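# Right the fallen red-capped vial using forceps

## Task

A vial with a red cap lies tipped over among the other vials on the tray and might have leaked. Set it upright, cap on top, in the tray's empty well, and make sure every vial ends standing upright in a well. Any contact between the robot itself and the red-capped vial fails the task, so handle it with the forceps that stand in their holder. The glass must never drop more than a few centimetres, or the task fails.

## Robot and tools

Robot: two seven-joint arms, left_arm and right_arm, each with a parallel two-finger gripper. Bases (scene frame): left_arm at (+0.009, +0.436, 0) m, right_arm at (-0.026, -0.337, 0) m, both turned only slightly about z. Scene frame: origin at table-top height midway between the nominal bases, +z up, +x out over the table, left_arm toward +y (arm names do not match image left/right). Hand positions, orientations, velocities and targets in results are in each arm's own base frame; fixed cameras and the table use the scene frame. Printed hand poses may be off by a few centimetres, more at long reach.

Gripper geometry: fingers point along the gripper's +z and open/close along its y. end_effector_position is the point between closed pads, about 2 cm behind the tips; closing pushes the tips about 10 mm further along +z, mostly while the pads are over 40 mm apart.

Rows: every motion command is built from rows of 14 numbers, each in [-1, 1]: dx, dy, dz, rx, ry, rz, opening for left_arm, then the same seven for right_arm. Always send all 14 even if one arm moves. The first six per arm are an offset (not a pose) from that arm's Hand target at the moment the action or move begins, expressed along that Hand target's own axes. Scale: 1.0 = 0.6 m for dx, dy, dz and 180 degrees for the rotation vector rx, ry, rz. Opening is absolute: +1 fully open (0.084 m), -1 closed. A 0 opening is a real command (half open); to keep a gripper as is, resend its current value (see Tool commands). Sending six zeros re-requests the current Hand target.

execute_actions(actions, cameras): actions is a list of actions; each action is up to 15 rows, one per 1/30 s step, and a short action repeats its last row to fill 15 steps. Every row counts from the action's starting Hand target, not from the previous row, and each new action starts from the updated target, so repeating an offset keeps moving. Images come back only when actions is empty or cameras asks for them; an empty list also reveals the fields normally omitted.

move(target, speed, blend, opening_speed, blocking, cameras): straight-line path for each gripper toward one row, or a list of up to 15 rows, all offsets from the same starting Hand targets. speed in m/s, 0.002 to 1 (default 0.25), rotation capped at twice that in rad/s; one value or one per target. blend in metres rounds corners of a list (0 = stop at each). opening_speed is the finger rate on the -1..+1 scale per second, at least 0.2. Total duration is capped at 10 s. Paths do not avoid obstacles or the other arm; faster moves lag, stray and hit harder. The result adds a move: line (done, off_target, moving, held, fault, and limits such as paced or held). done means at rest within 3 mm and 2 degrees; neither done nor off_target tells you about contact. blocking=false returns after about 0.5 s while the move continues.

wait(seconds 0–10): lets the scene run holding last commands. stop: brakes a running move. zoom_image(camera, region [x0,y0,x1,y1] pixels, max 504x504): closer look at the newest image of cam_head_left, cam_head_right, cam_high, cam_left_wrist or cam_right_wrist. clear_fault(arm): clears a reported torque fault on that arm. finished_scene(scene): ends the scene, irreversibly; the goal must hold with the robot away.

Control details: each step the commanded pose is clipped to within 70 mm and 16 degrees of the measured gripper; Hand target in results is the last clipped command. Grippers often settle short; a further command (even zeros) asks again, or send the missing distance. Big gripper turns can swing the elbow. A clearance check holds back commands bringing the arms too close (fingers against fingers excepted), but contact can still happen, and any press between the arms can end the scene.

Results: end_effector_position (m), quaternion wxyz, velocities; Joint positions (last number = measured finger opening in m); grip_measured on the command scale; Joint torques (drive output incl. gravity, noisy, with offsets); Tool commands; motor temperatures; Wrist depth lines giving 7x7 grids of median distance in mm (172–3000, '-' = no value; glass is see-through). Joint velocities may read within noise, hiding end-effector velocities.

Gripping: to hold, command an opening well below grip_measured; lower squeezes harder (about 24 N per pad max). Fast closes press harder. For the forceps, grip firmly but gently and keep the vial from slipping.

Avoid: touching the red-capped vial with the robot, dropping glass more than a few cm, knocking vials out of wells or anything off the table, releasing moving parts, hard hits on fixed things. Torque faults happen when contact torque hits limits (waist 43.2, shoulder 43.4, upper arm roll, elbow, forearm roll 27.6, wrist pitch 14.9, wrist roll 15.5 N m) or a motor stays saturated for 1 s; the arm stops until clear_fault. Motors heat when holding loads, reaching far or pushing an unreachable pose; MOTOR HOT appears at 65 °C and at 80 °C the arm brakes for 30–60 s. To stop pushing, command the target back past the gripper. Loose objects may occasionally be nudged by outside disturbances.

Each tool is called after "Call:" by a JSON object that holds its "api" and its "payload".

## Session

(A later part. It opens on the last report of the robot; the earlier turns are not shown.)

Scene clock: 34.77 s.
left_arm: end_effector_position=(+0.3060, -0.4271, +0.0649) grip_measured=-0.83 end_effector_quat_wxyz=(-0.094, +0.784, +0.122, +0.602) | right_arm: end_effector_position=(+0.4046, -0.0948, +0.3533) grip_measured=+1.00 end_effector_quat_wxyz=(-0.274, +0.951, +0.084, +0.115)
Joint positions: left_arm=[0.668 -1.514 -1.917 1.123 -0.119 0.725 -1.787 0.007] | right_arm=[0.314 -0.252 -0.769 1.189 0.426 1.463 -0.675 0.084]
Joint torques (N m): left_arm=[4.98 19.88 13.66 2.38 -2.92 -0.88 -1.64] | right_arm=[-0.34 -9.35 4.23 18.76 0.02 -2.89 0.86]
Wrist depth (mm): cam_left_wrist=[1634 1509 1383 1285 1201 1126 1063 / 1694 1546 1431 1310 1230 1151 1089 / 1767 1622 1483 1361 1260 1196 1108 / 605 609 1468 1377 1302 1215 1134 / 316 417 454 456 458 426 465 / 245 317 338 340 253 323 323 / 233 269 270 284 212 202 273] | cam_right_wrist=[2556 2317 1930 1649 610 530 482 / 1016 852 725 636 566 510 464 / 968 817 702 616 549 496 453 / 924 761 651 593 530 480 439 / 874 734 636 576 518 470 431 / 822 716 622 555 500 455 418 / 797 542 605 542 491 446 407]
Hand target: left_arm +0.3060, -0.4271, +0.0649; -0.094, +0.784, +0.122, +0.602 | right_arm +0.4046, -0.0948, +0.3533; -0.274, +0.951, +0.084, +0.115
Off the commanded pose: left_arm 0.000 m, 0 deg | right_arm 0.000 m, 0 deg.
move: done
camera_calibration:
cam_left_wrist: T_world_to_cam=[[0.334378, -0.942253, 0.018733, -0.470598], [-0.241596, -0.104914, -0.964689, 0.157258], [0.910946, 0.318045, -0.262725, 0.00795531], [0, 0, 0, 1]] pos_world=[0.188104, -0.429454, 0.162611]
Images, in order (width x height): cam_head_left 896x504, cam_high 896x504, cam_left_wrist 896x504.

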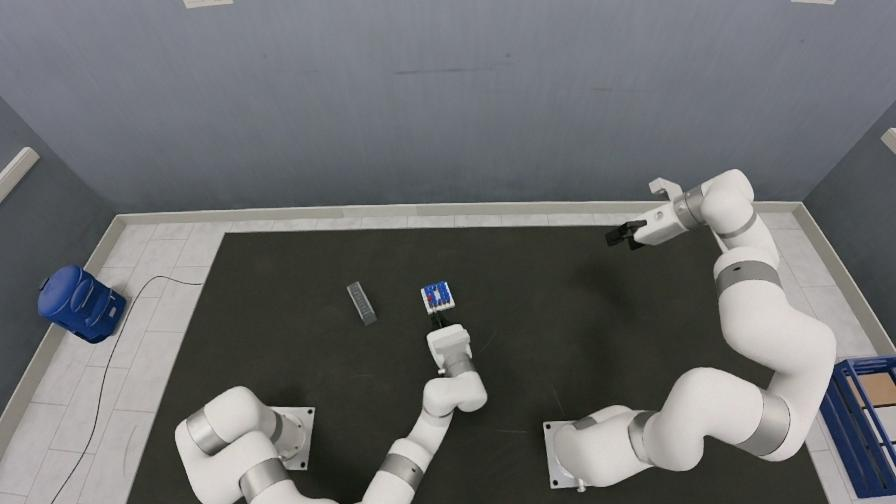

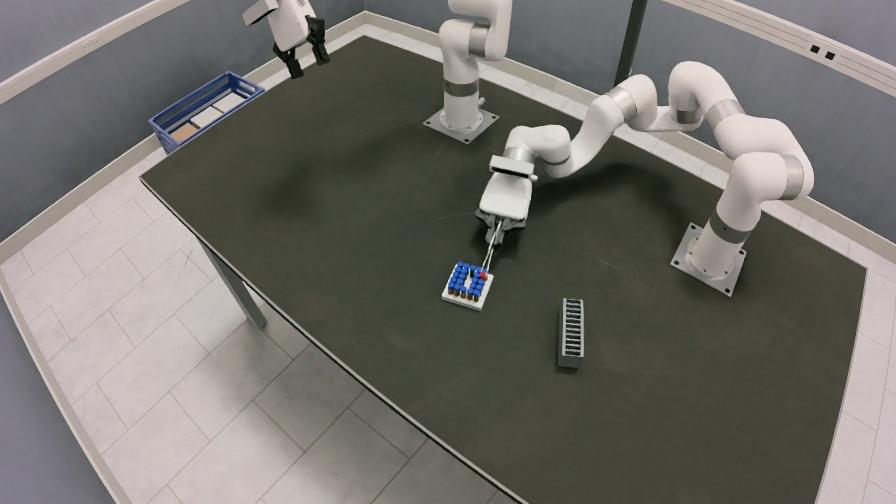

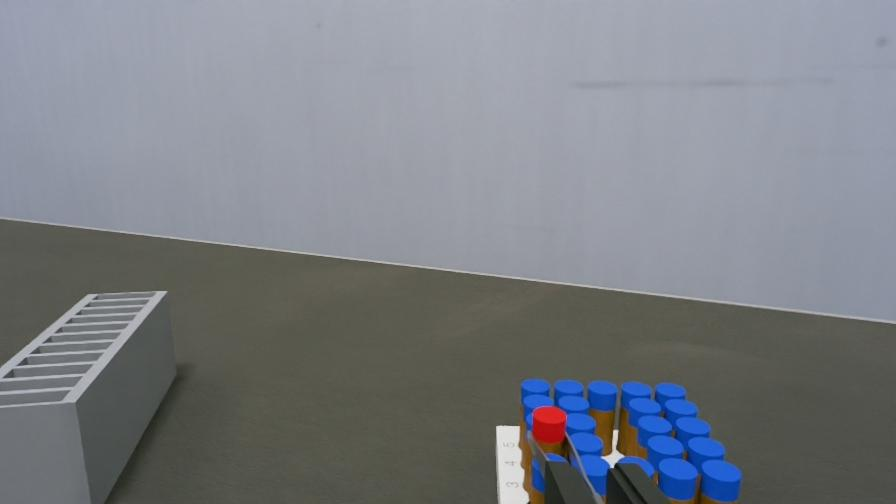

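Call:
{"api": "move", "payload": {"target": [-0.0066,-0.0012,0.0009,0,0,0,-0.92,0,0,0,0,0,0,1], "speed": 0.03, "cameras": ["cam_high","cam_left_wrist","cam_head_left"]}}

Call:
{"api": "zoom_image", "payload": {"camera": "cam_high", "region": [468, 265, 492, 289]}}

Call:
{"api": "zoom_image", "payload": {"camera": "cam_left_wrist", "region": [490, 364, 640, 504]}}

Call:
{"api": "zoom_image", "payload": {"camera": "cam_head_left", "region": [415, 275, 455, 315]}}

Scene clock: 36.03 s.
left_arm: end_effector_position=(+0.3053, -0.4266, +0.0609) grip_measured=-0.83 end_effector_quat_wxyz=(-0.094, +0.784, +0.122, +0.602) | right_arm: end_effector_position=(+0.4046, -0.0948, +0.3533) grip_measured=+1.00 end_effector_quat_wxyz=(-0.274, +0.951, +0.084, +0.115)
Joint positions: left_arm=[0.668 -1.519 -1.924 1.125 -0.121 0.725 -1.793 0.007] | right_arm=[0.314 -0.252 -0.769 1.189 0.426 1.463 -0.675 0.084]
Joint torques (N m): left_arm=[5.09 20.11 13.12 2.27 -3.35 -0.96 -1.64] | right_arm=[-0.32 -9.52 4.36 18.77 -0.06 -2.97 0.77]
Wrist depth (mm): cam_left_wrist=[1630 1516 1383 1266 1207 1136 1072 / 1694 1557 1422 1330 1233 1157 1084 / 1785 1630 1480 1364 1276 1186 1112 / 590 594 1449 1372 1300 1220 1145 / 301 407 444 446 448 416 454 / 242 310 330 332 250 315 315 / 233 262 263 278 205 201 267] | cam_right_wrist=[2595 2302 1935 1645 610 529 483 / 1014 850 727 635 565 509 463 / 965 813 701 616 551 497 454 / 922 762 654 592 532 481 440 / 871 736 636 575 517 470 430 / 823 716 621 554 501 456 419 / 799 548 604 540 490 446 407]
Hand target: left_arm +0.3053, -0.4266, +0.0609; -0.094, +0.784, +0.122, +0.602 | right_arm +0.4046, -0.0948, +0.3533; -0.274, +0.951, +0.084, +0.115
Off the commanded pose: left_arm 0.000 m, 0 deg | right_arm 0.000 m, 0 deg.
move: done
camera_calibration:
cam_left_wrist: T_world_to_cam=[[0.334378, -0.942253, 0.018733, -0.469818], [-0.241596, -0.104914, -0.964689, 0.153283], [0.910946, 0.318045, -0.262725, 0.00738305], [0, 0, 0, 1]] pos_world=[0.187404, -0.428954, 0.158611]
Images, in order (width x height): cam_head_left 896x504, cam_high 896x504, cam_left_wrist 896x504.

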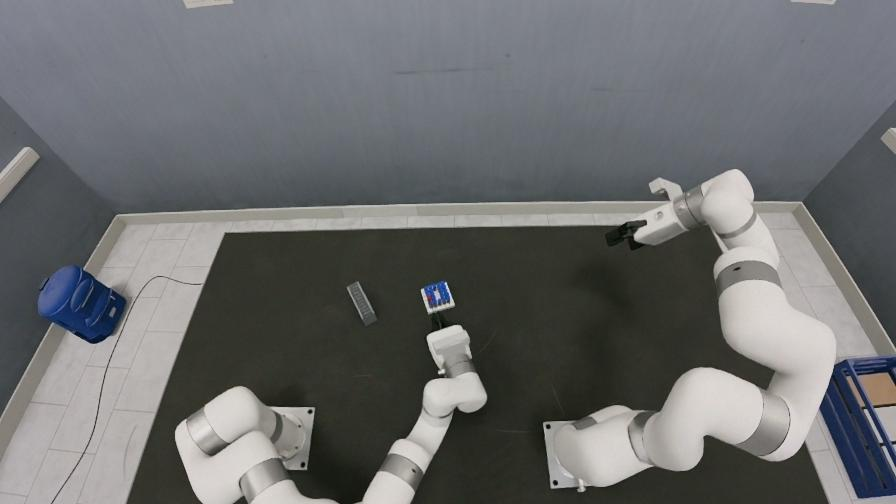

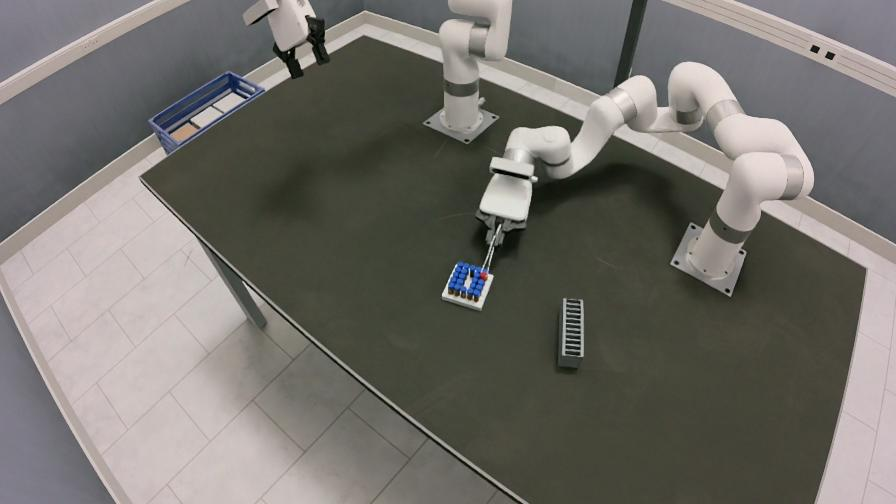

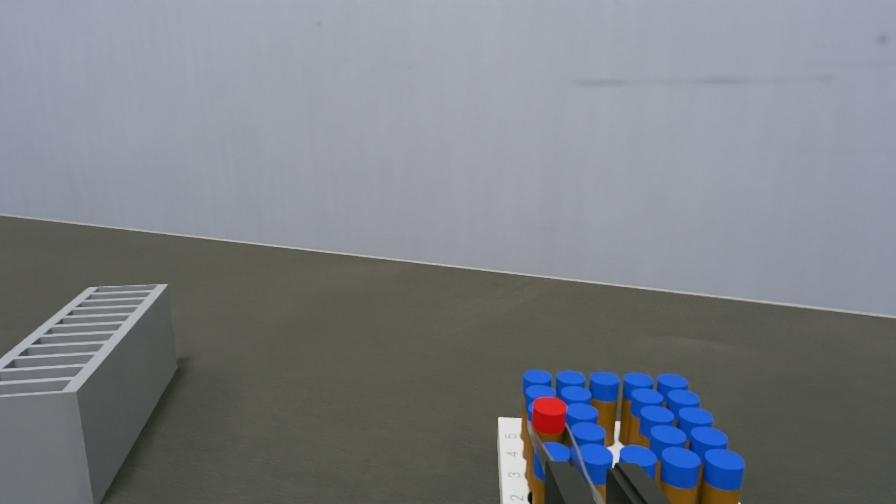

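Scaled by 21.000 from the camera's 896x504 image, which has a finer 1280x720 frame.

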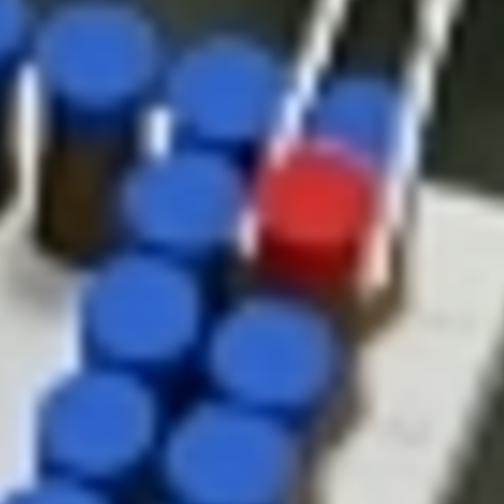

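Scaled by 3.360 from the camera's 896x504 image, which has a finer 1280x720 frame.

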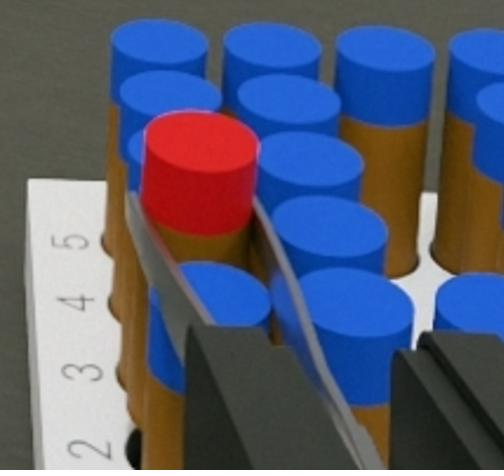

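Scaled by 12.600 from the camera's 896x504 image, which has a finer 1280x720 frame.

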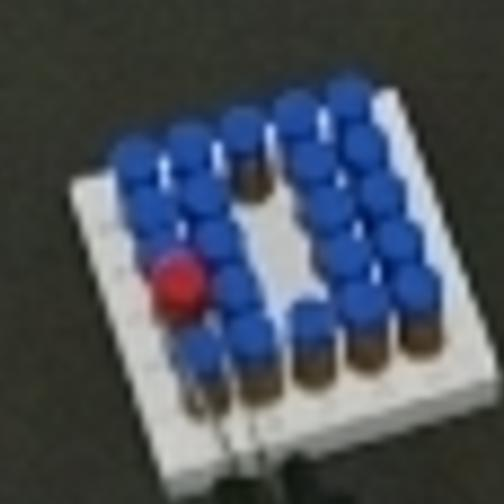

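Call:
{"api": "move", "payload": {"target": [0.0129,0,-0.0035,0,0,0,-0.92,0,0,0,0,0,0,1], "speed": 0.04, "cameras": ["cam_high","cam_left_wrist","cam_head_left","cam_head_right"]}}

Call:
{"api": "zoom_image", "payload": {"camera": "cam_high", "region": [472, 260, 496, 284]}}

Call:
{"api": "zoom_image", "payload": {"camera": "cam_left_wrist", "region": [500, 374, 630, 504]}}

Call:
{"api": "zoom_image", "payload": {"camera": "cam_head_left", "region": [418, 280, 442, 304]}}

Call:
{"api": "zoom_image", "payload": {"camera": "cam_head_right", "region": [425, 280, 449, 304]}}

Scene clock: 37.00 s.
left_arm: end_effector_position=(+0.3053, -0.4266, +0.0689) grip_measured=-0.83 end_effector_quat_wxyz=(-0.094, +0.784, +0.122, +0.602) | right_arm: end_effector_position=(+0.4046, -0.0948, +0.3533) grip_measured=+1.00 end_effector_quat_wxyz=(-0.274, +0.951, +0.084, +0.115)
Joint positions: left_arm=[0.663 -1.507 -1.911 1.116 -0.116 0.726 -1.782 0.007] | right_arm=[0.314 -0.252 -0.769 1.189 0.426 1.463 -0.675 0.084]
Joint torques (N m): left_arm=[-5.29 32.9 17.95 -2.51 2.71 0.82 1.52] | right_arm=[-0.26 -9.55 4.44 18.68 -0.05 -2.89 0.76]
Wrist depth (mm): cam_left_wrist=[1626 1509 1375 1283 1201 1130 1067 / 1715 1553 1443 1320 1228 1160 1081 / 1790 1619 1483 1364 1269 1190 1116 / 617 621 1468 1391 1302 1217 1136 / 423 426 465 468 470 436 1123 / 244 324 326 348 261 350 331 / 234 275 276 277 208 219 279] | cam_right_wrist=[2595 2294 1951 1653 610 528 481 / 1022 845 727 637 566 509 463 / 972 811 700 617 551 496 453 / 920 765 653 594 531 481 440 / 871 732 634 577 518 469 431 / 825 680 622 555 501 456 418 / 795 541 604 539 491 446 408]
Hand target: left_arm +0.3053, -0.4266, +0.0689; -0.094, +0.784, +0.122, +0.602 | right_arm +0.4046, -0.0948, +0.3533; -0.274, +0.951, +0.084, +0.115
Off the commanded pose: left_arm 0.000 m, 0 deg | right_arm 0.000 m, 0 deg.
move: done
camera_calibration:
cam_left_wrist: T_world_to_cam=[[0.334378, -0.942253, 0.018733, -0.469968], [-0.241596, -0.104914, -0.964689, 0.161], [0.910946, 0.318045, -0.262725, 0.00948486], [0, 0, 0, 1]] pos_world=[0.187404, -0.428954, 0.166611]
Images, in order (width x height): cam_head_left 896x504, cam_head_right 896x504, cam_high 896x504, cam_left_wrist 896x504.

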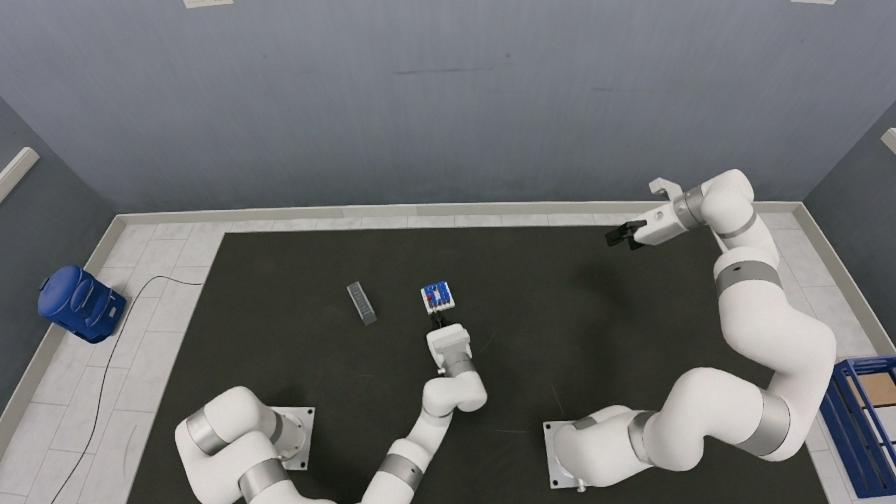

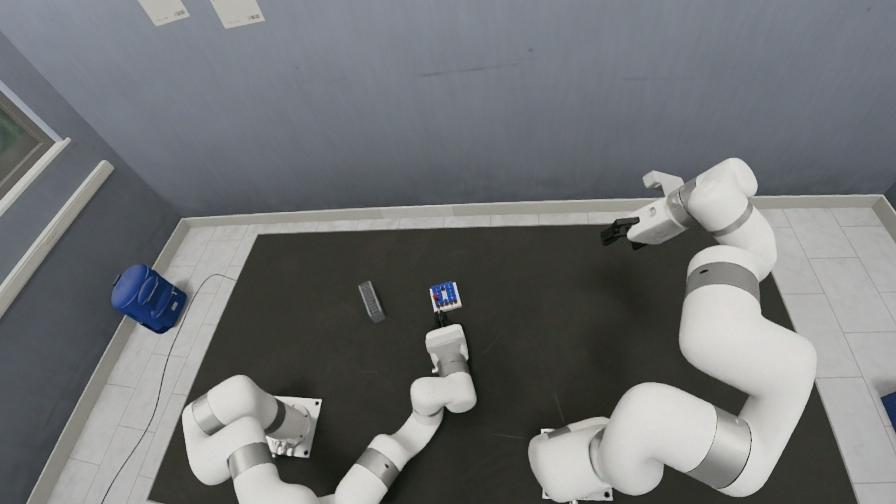

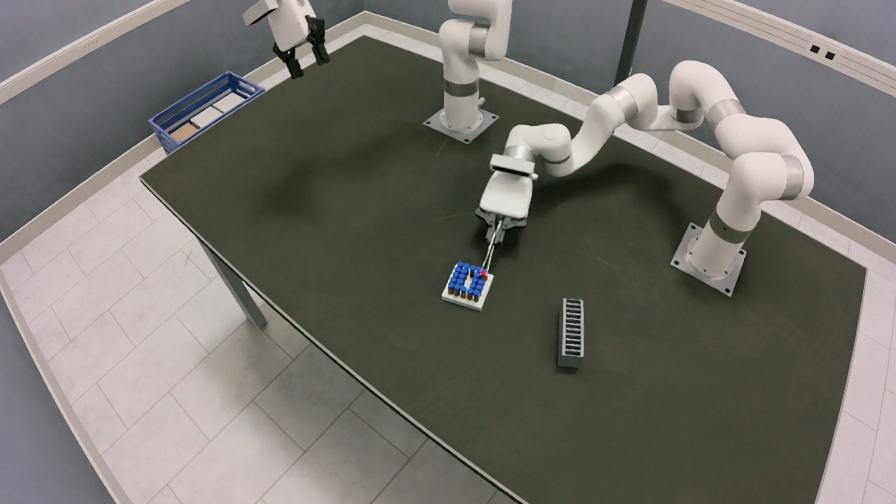

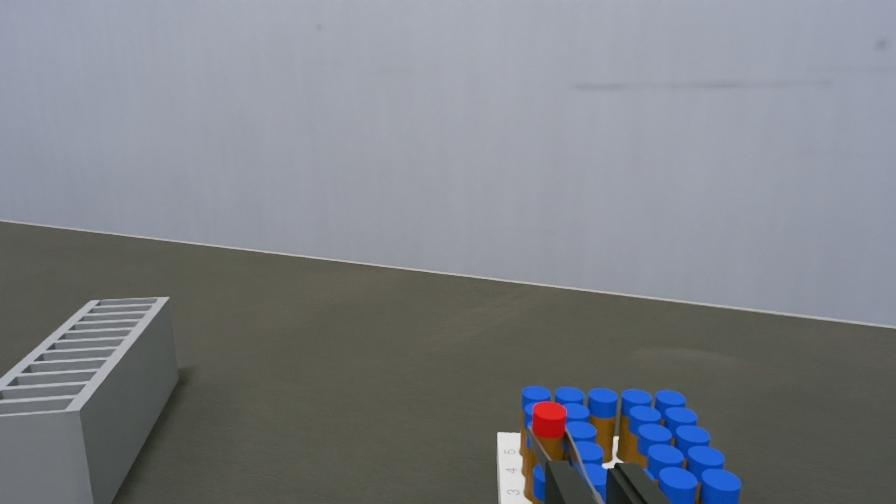

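Scaled by 21.000 from the camera's 896x504 image, which has a finer 1280x720 frame.

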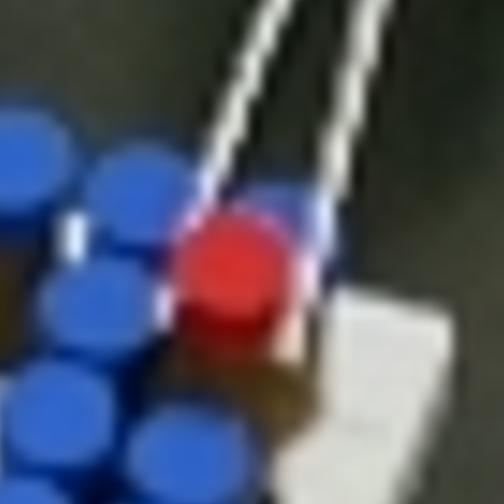

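Scaled by 3.877 from the camera's 896x504 image, which has a finer 1280x720 frame.

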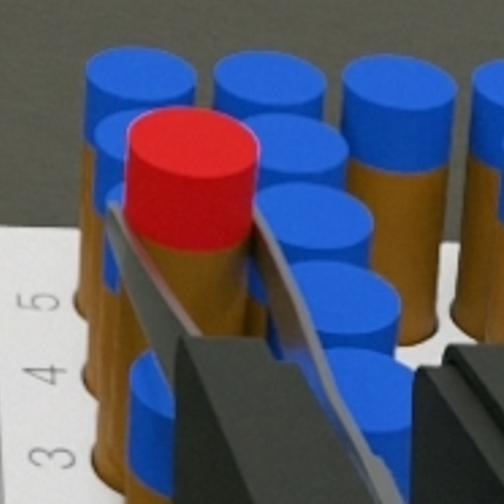

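Scaled by 21.000 from the camera's 896x504 image, which has a finer 1280x720 frame.

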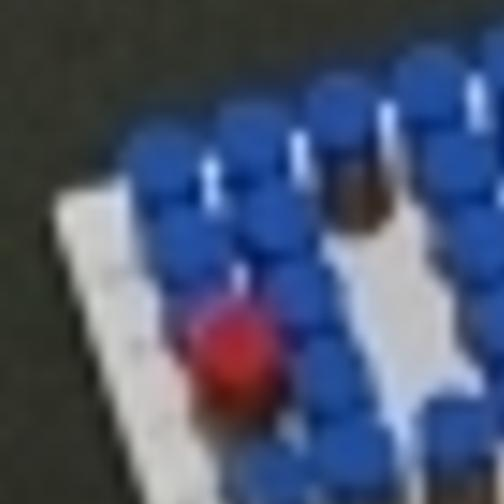

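Scaled by 21.000 from the camera's 896x504 image, which has a finer 1280x720 frame.

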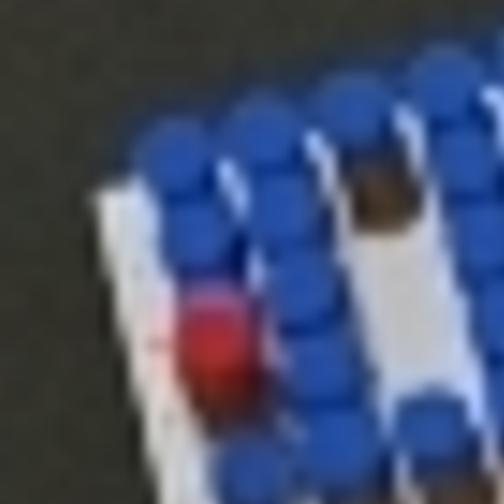

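Call:
{"api": "move", "payload": {"target": [-0.004,0,-0.0004,0,-0.0106,0,-0.92,0,0,0,0,0,0,1], "speed": 0.03, "cameras": ["cam_high","cam_left_wrist","cam_head_left"]}}

Call:
{"api": "zoom_image", "payload": {"camera": "cam_high", "region": [468, 265, 492, 289]}}

Call:
{"api": "zoom_image", "payload": {"camera": "cam_left_wrist", "region": [500, 374, 630, 504]}}

Call:
{"api": "zoom_image", "payload": {"camera": "cam_head_left", "region": [418, 280, 442, 304]}}

Scene clock: 38.57 s.
left_arm: end_effector_position=(+0.3044, -0.4268, +0.0667) grip_measured=-0.83 end_effector_quat_wxyz=(-0.092, +0.793, +0.124, +0.589) | right_arm: end_effector_position=(+0.4046, -0.0948, +0.3533) grip_measured=+1.00 end_effector_quat_wxyz=(-0.274, +0.951, +0.084, +0.115)
Joint positions: left_arm=[0.669 -1.48 -1.915 1.109 -0.125 0.714 -1.767 0.007] | right_arm=[0.314 -0.252 -0.769 1.189 0.426 1.463 -0.675 0.084]
Joint torques (N m): left_arm=[4.85 33.07 13.61 -2.28 -3.04 -0.93 1.56] | right_arm=[-0.3 -9.37 4.25 18.57 0.08 -2.84 0.77]
Wrist depth (mm): cam_left_wrist=[1634 1509 1383 1281 1199 1126 1054 / 1694 1560 1428 1312 1226 1153 1086 / 1754 1622 1483 1364 1273 1194 1108 / 558 562 566 1361 1292 1224 1145 / 286 400 432 435 435 407 440 / 243 310 329 331 252 314 315 / 235 265 266 280 206 204 269] | cam_right_wrist=[2614 2302 1924 1669 611 529 484 / 1016 849 727 638 566 509 463 / 965 812 703 616 551 498 452 / 925 764 654 593 532 480 439 / 871 731 636 576 517 470 431 / 825 679 622 556 500 455 419 / 797 543 603 539 491 445 407]
Hand target: left_arm +0.3044, -0.4268, +0.0667; -0.092, +0.793, +0.124, +0.589 | right_arm +0.4046, -0.0948, +0.3533; -0.274, +0.951, +0.084, +0.115
Off the commanded pose: left_arm 0.000 m, 0 deg | right_arm 0.000 m, 0 deg.
move: done
camera_calibration:
cam_left_wrist: T_world_to_cam=[[0.334962, -0.942066, 0.0176517, -0.469893], [-0.272067, -0.114638, -0.955425, 0.16315], [0.902097, 0.315229, -0.294705, 0.0132861], [0, 0, 0, 1]] pos_world=[0.189799, -0.428155, 0.168087]
Images, in order (width x height): cam_head_left 896x504, cam_high 896x504, cam_left_wrist 896x504.

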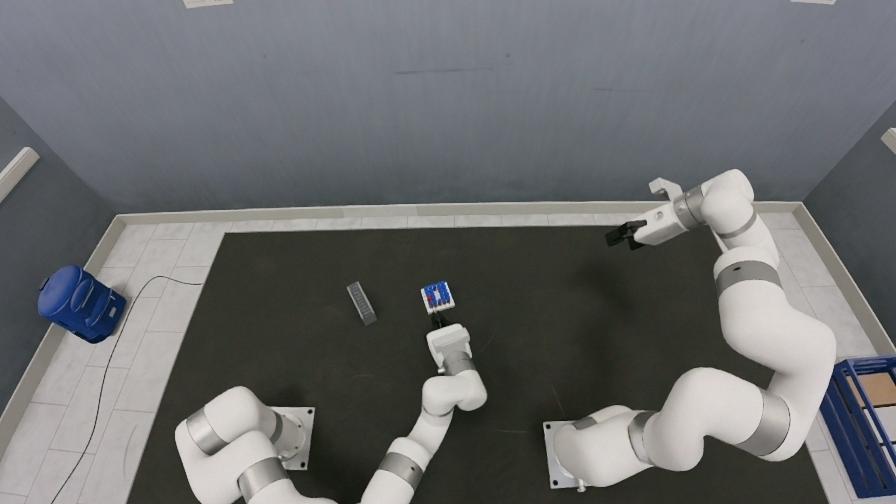

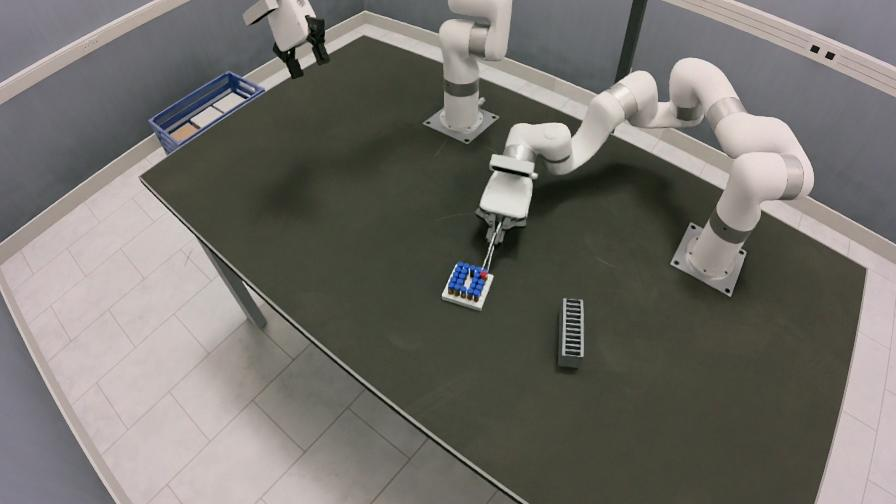

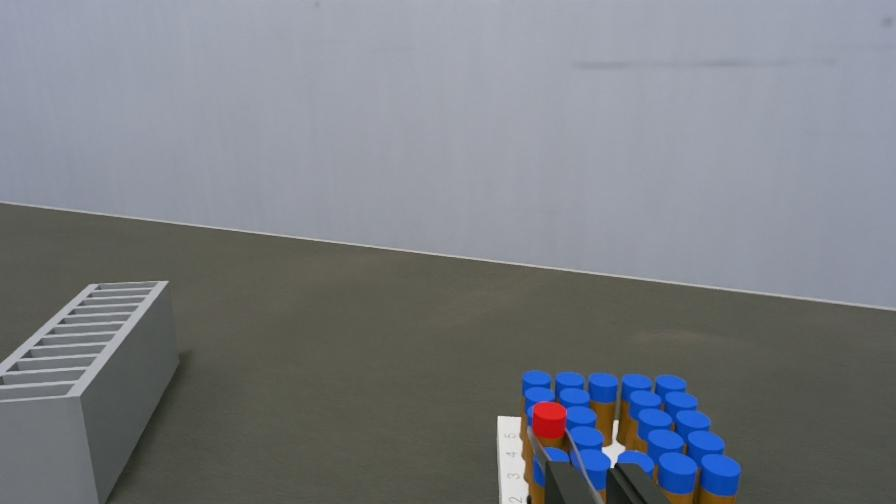

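Scaled by 21.000 from the camera's 896x504 image, which has a finer 1280x720 frame.

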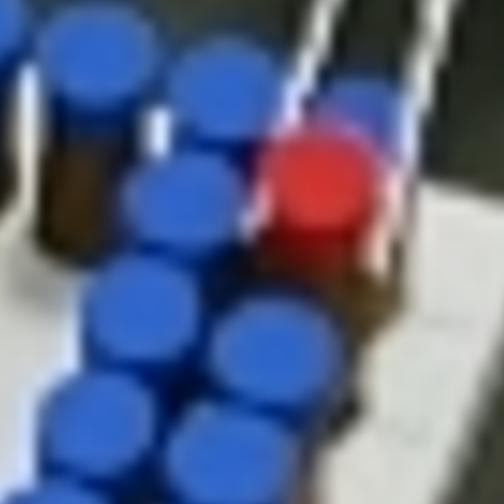

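Scaled by 3.877 from the camera's 896x504 image, which has a finer 1280x720 frame.

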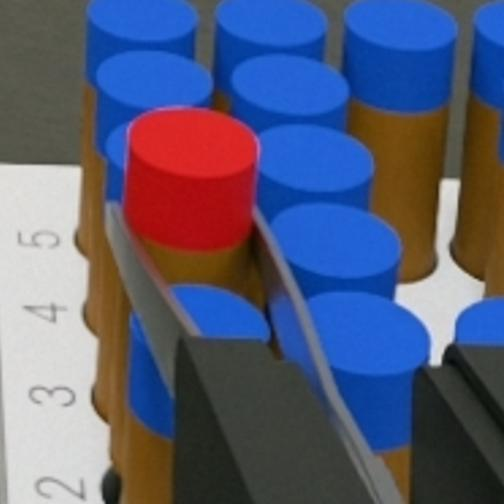

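Scaled by 21.000 from the camera's 896x504 image, which has a finer 1280x720 frame.

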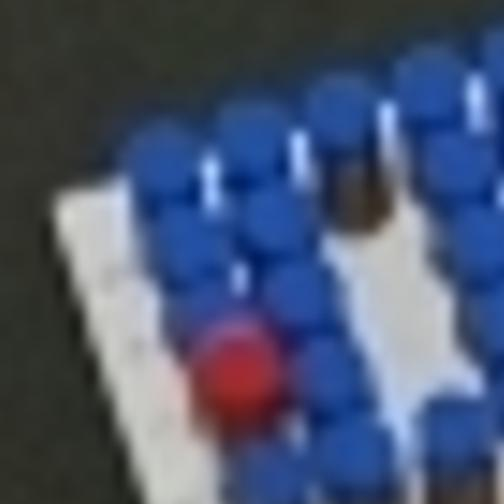

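Call:
{"api": "move", "payload": {"target": [-0.0076,0,0.0022,0,0,0,-0.92,0,0,0,0,0,0,1], "speed": 0.03, "cameras": ["cam_high","cam_left_wrist","cam_head_left"]}}

Call:
{"api": "zoom_image", "payload": {"camera": "cam_high", "region": [468, 265, 492, 289]}}

Call:
{"api": "zoom_image", "payload": {"camera": "cam_left_wrist", "region": [500, 374, 630, 504]}}

Call:
{"api": "zoom_image", "payload": {"camera": "cam_head_left", "region": [418, 280, 442, 304]}}

Scene clock: 39.70 s.
left_arm: end_effector_position=(+0.3044, -0.4268, +0.0619) grip_measured=-0.83 end_effector_quat_wxyz=(-0.092, +0.793, +0.124, +0.589) | right_arm: end_effector_position=(+0.4046, -0.0948, +0.3533) grip_measured=+1.00 end_effector_quat_wxyz=(-0.274, +0.951, +0.084, +0.115)
Joint positions: left_arm=[0.672 -1.487 -1.922 1.114 -0.128 0.713 -1.773 0.007] | right_arm=[0.314 -0.252 -0.769 1.189 0.426 1.463 -0.675 0.084]
Joint torques (N m): left_arm=[4.91 20.3 13 2.8 -3.39 -1.06 -1.69] | right_arm=[-0.12 -9.11 4.24 18.44 -0.06 -2.8 0.82]
Wrist depth (mm): cam_left_wrist=[1638 1496 1383 1273 1196 1126 1061 / 1690 1557 1428 1315 1230 1158 1081 / 1749 1630 1490 1369 1266 1196 1121 / 543 548 550 552 1283 1230 1149 / 274 388 391 422 424 395 426 / 241 301 320 321 252 289 307 / 235 258 258 272 203 203 262] | cam_right_wrist=[2614 2309 1935 1677 609 529 484 / 1014 848 728 639 567 509 463 / 966 815 703 619 549 498 452 / 920 768 654 594 532 481 439 / 871 736 636 575 517 471 429 / 824 719 620 555 501 455 419 / 794 542 603 541 489 446 408]
Hand target: left_arm +0.3044, -0.4268, +0.0619; -0.092, +0.793, +0.124, +0.589 | right_arm +0.4046, -0.0948, +0.3533; -0.274, +0.951, +0.084, +0.115
Off the commanded pose: left_arm 0.000 m, 0 deg | right_arm 0.000 m, 0 deg.
move: done
camera_calibration:
cam_left_wrist: T_world_to_cam=[[0.334954, -0.94207, 0.0176208, -0.46977], [-0.272077, -0.114608, -0.955426, 0.158552], [0.902098, 0.315229, -0.294704, 0.0119617], [0, 0, 0, 1]] pos_world=[0.189699, -0.428155, 0.163287]
Images, in order (width x height): cam_head_left 896x504, cam_high 896x504, cam_left_wrist 896x504.

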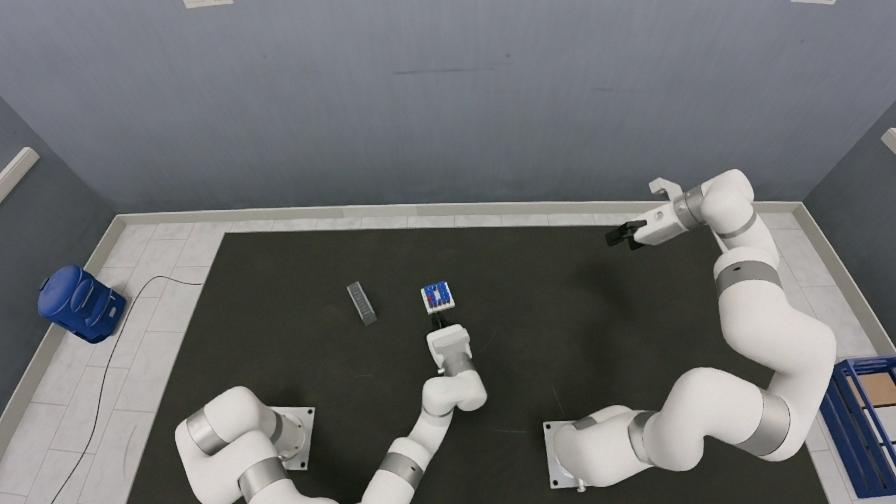

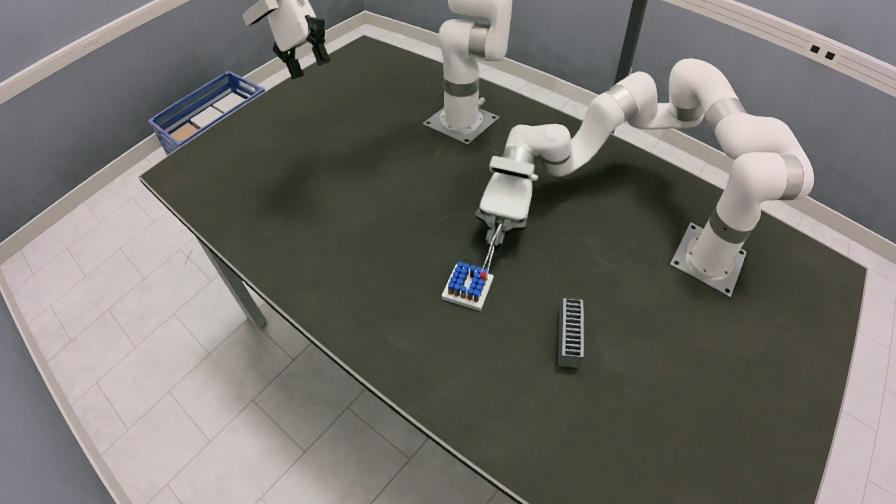

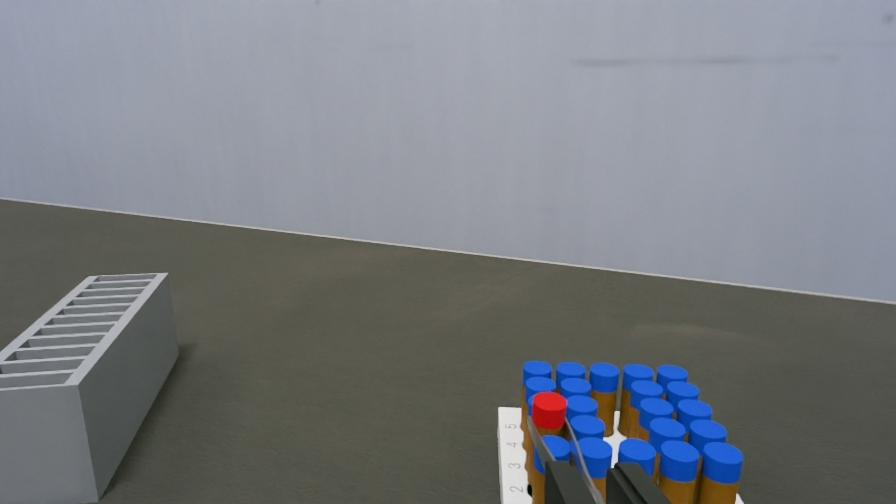

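Scaled by 21.000 from the camera's 896x504 image, which has a finer 1280x720 frame.

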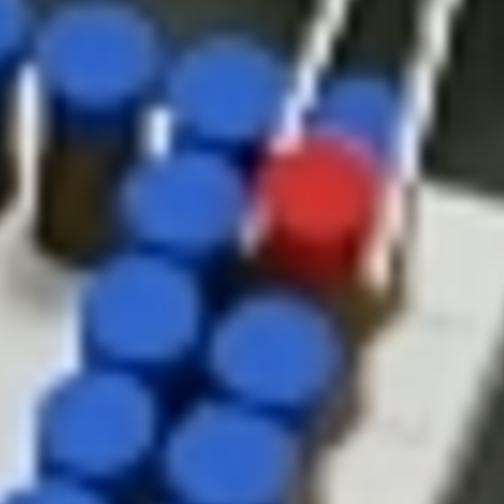

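Scaled by 3.877 from the camera's 896x504 image, which has a finer 1280x720 frame.

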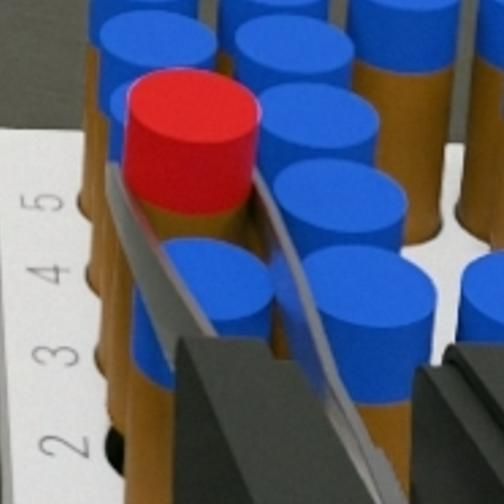

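Scaled by 21.000 from the camera's 896x504 image, which has a finer 1280x720 frame.

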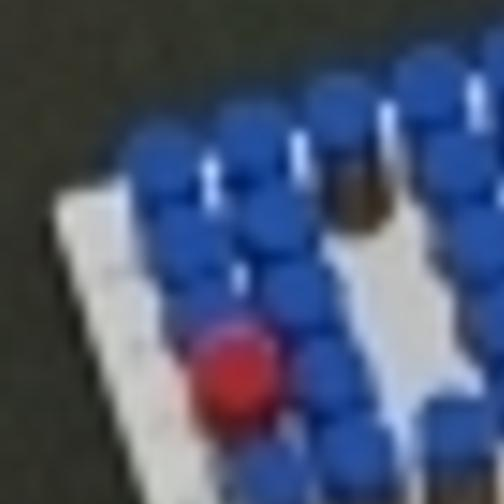

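Call:
{"api": "zoom_image", "payload": {"camera": "cam_left_wrist", "region": [515, 464, 545, 504]}}

Scaled by 12.600 from the camera's 896x504 image, which has a finer 1280x720 frame.

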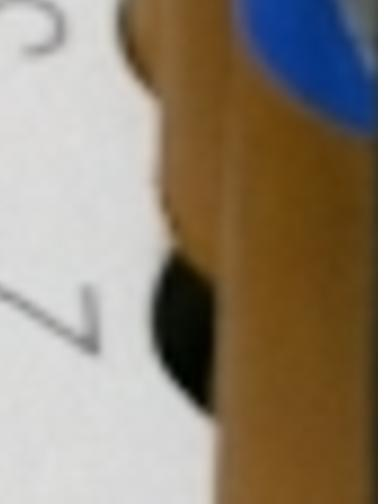

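Call:
{"api": "move", "payload": {"target": [[0.008,0,-0.0025,0,0,0,-0.92,0,0,0,0,0,0,1],[0.0147,0,-0.0088,0,-0.0194,0,-0.92,0,0,0,0,0,0,1]], "speed": 0.03, "cameras": ["cam_high","cam_left_wrist"]}}

Call:
{"api": "zoom_image", "payload": {"camera": "cam_left_wrist", "region": [500, 374, 630, 504]}}

Call:
{"api": "zoom_image", "payload": {"camera": "cam_left_wrist", "region": [515, 454, 555, 504]}}

Call:
{"api": "zoom_image", "payload": {"camera": "cam_high", "region": [468, 265, 492, 289]}}

Scene clock: 43.83 s.
left_arm: end_effector_position=(+0.3020, -0.4276, +0.0719) grip_measured=-0.83 end_effector_quat_wxyz=(-0.088, +0.811, +0.127, +0.564) | right_arm: end_effector_position=(+0.4046, -0.0948, +0.3533) grip_measured=+1.00 end_effector_quat_wxyz=(-0.274, +0.951, +0.084, +0.115)
Joint positions: left_arm=[0.673 -1.416 -1.907 1.088 -0.136 0.697 -1.728 0.007] | right_arm=[0.314 -0.252 -0.769 1.189 0.426 1.463 -0.675 0.084]
Joint torques (N m): left_arm=[4.93 33.46 17.54 -1.36 -3.12 -1.11 1.5] | right_arm=[-0.24 -9.19 4.34 18.53 0.2 -2.77 0.66]
Wrist depth (mm): cam_left_wrist=[1634 1490 1380 1273 1190 1121 1053 / 1706 1550 1443 1327 1233 1157 1086 / 671 1615 1490 1391 1288 1203 1125 / 501 504 506 509 511 1213 1166 / 279 377 379 405 406 383 408 / 240 301 318 319 245 305 306 / 240 262 263 275 212 212 265] | cam_right_wrist=[2614 2317 1935 1653 610 528 484 / 1019 846 728 636 566 509 463 / 966 808 701 616 550 497 452 / 921 762 653 593 532 482 441 / 867 737 638 575 518 470 431 / 827 680 625 555 500 456 419 / 794 542 604 540 490 445 408]
Hand target: left_arm +0.3020, -0.4276, +0.0719; -0.088, +0.811, +0.127, +0.564 | right_arm +0.4046, -0.0948, +0.3533; -0.274, +0.951, +0.084, +0.115
Off the commanded pose: left_arm 0.000 m, 0 deg | right_arm 0.000 m, 0 deg.
move: done
camera_calibration:
cam_left_wrist: T_world_to_cam=[[0.335915, -0.941762, 0.0156814, -0.46997], [-0.326909, -0.132186, -0.935766, 0.175049], [0.883341, 0.309211, -0.352273, 0.0245641], [0, 0, 0, 1]] pos_world=[0.193396, -0.427056, 0.179828]
Images, in order (width x height): cam_high 896x504, cam_left_wrist 896x504.

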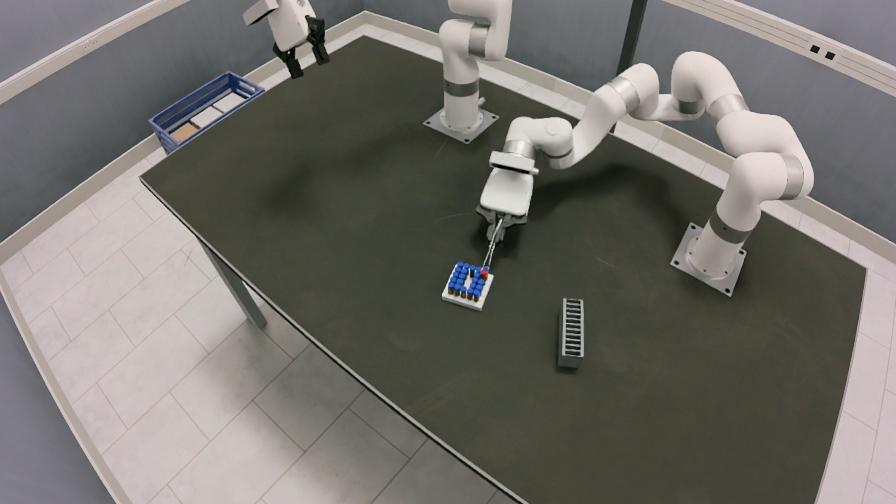

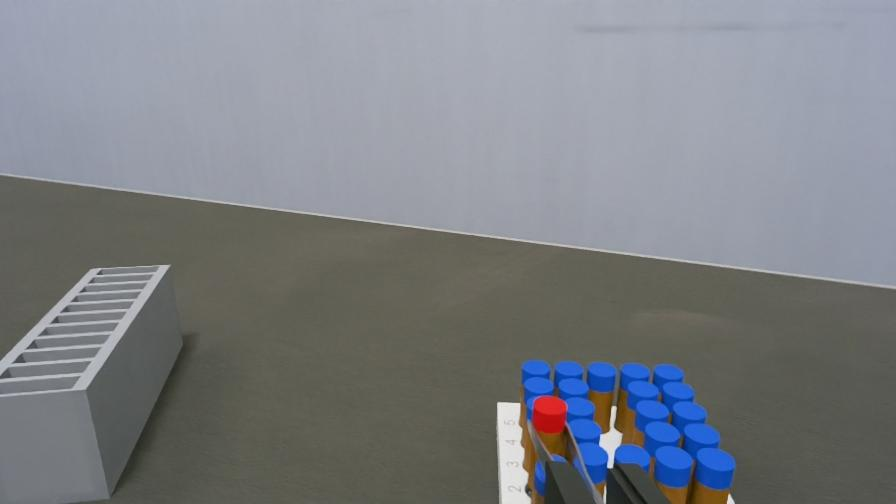

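Scaled by 3.877 from the camera's 896x504 image, which has a finer 1280x720 frame.

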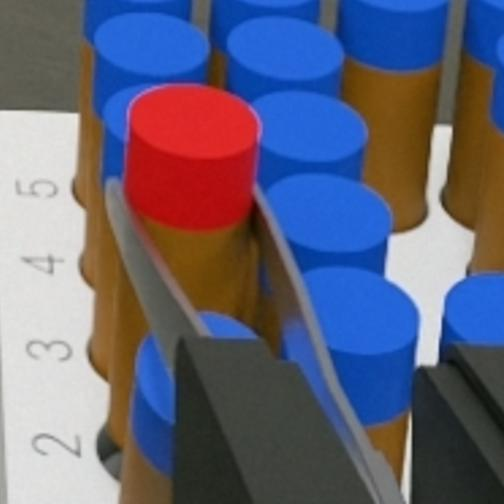

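Scaled by 10.080 from the camera's 896x504 image, which has a finer 1280x720 frame.

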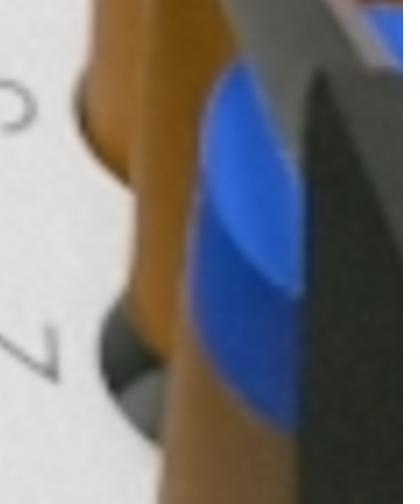

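Scaled by 21.000 from the camera's 896x504 image, which has a finer 1280x720 frame.

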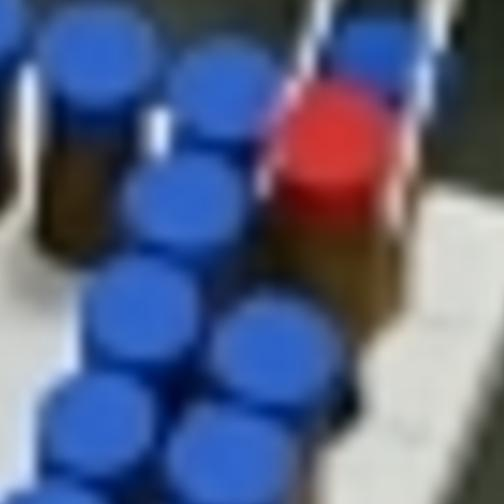

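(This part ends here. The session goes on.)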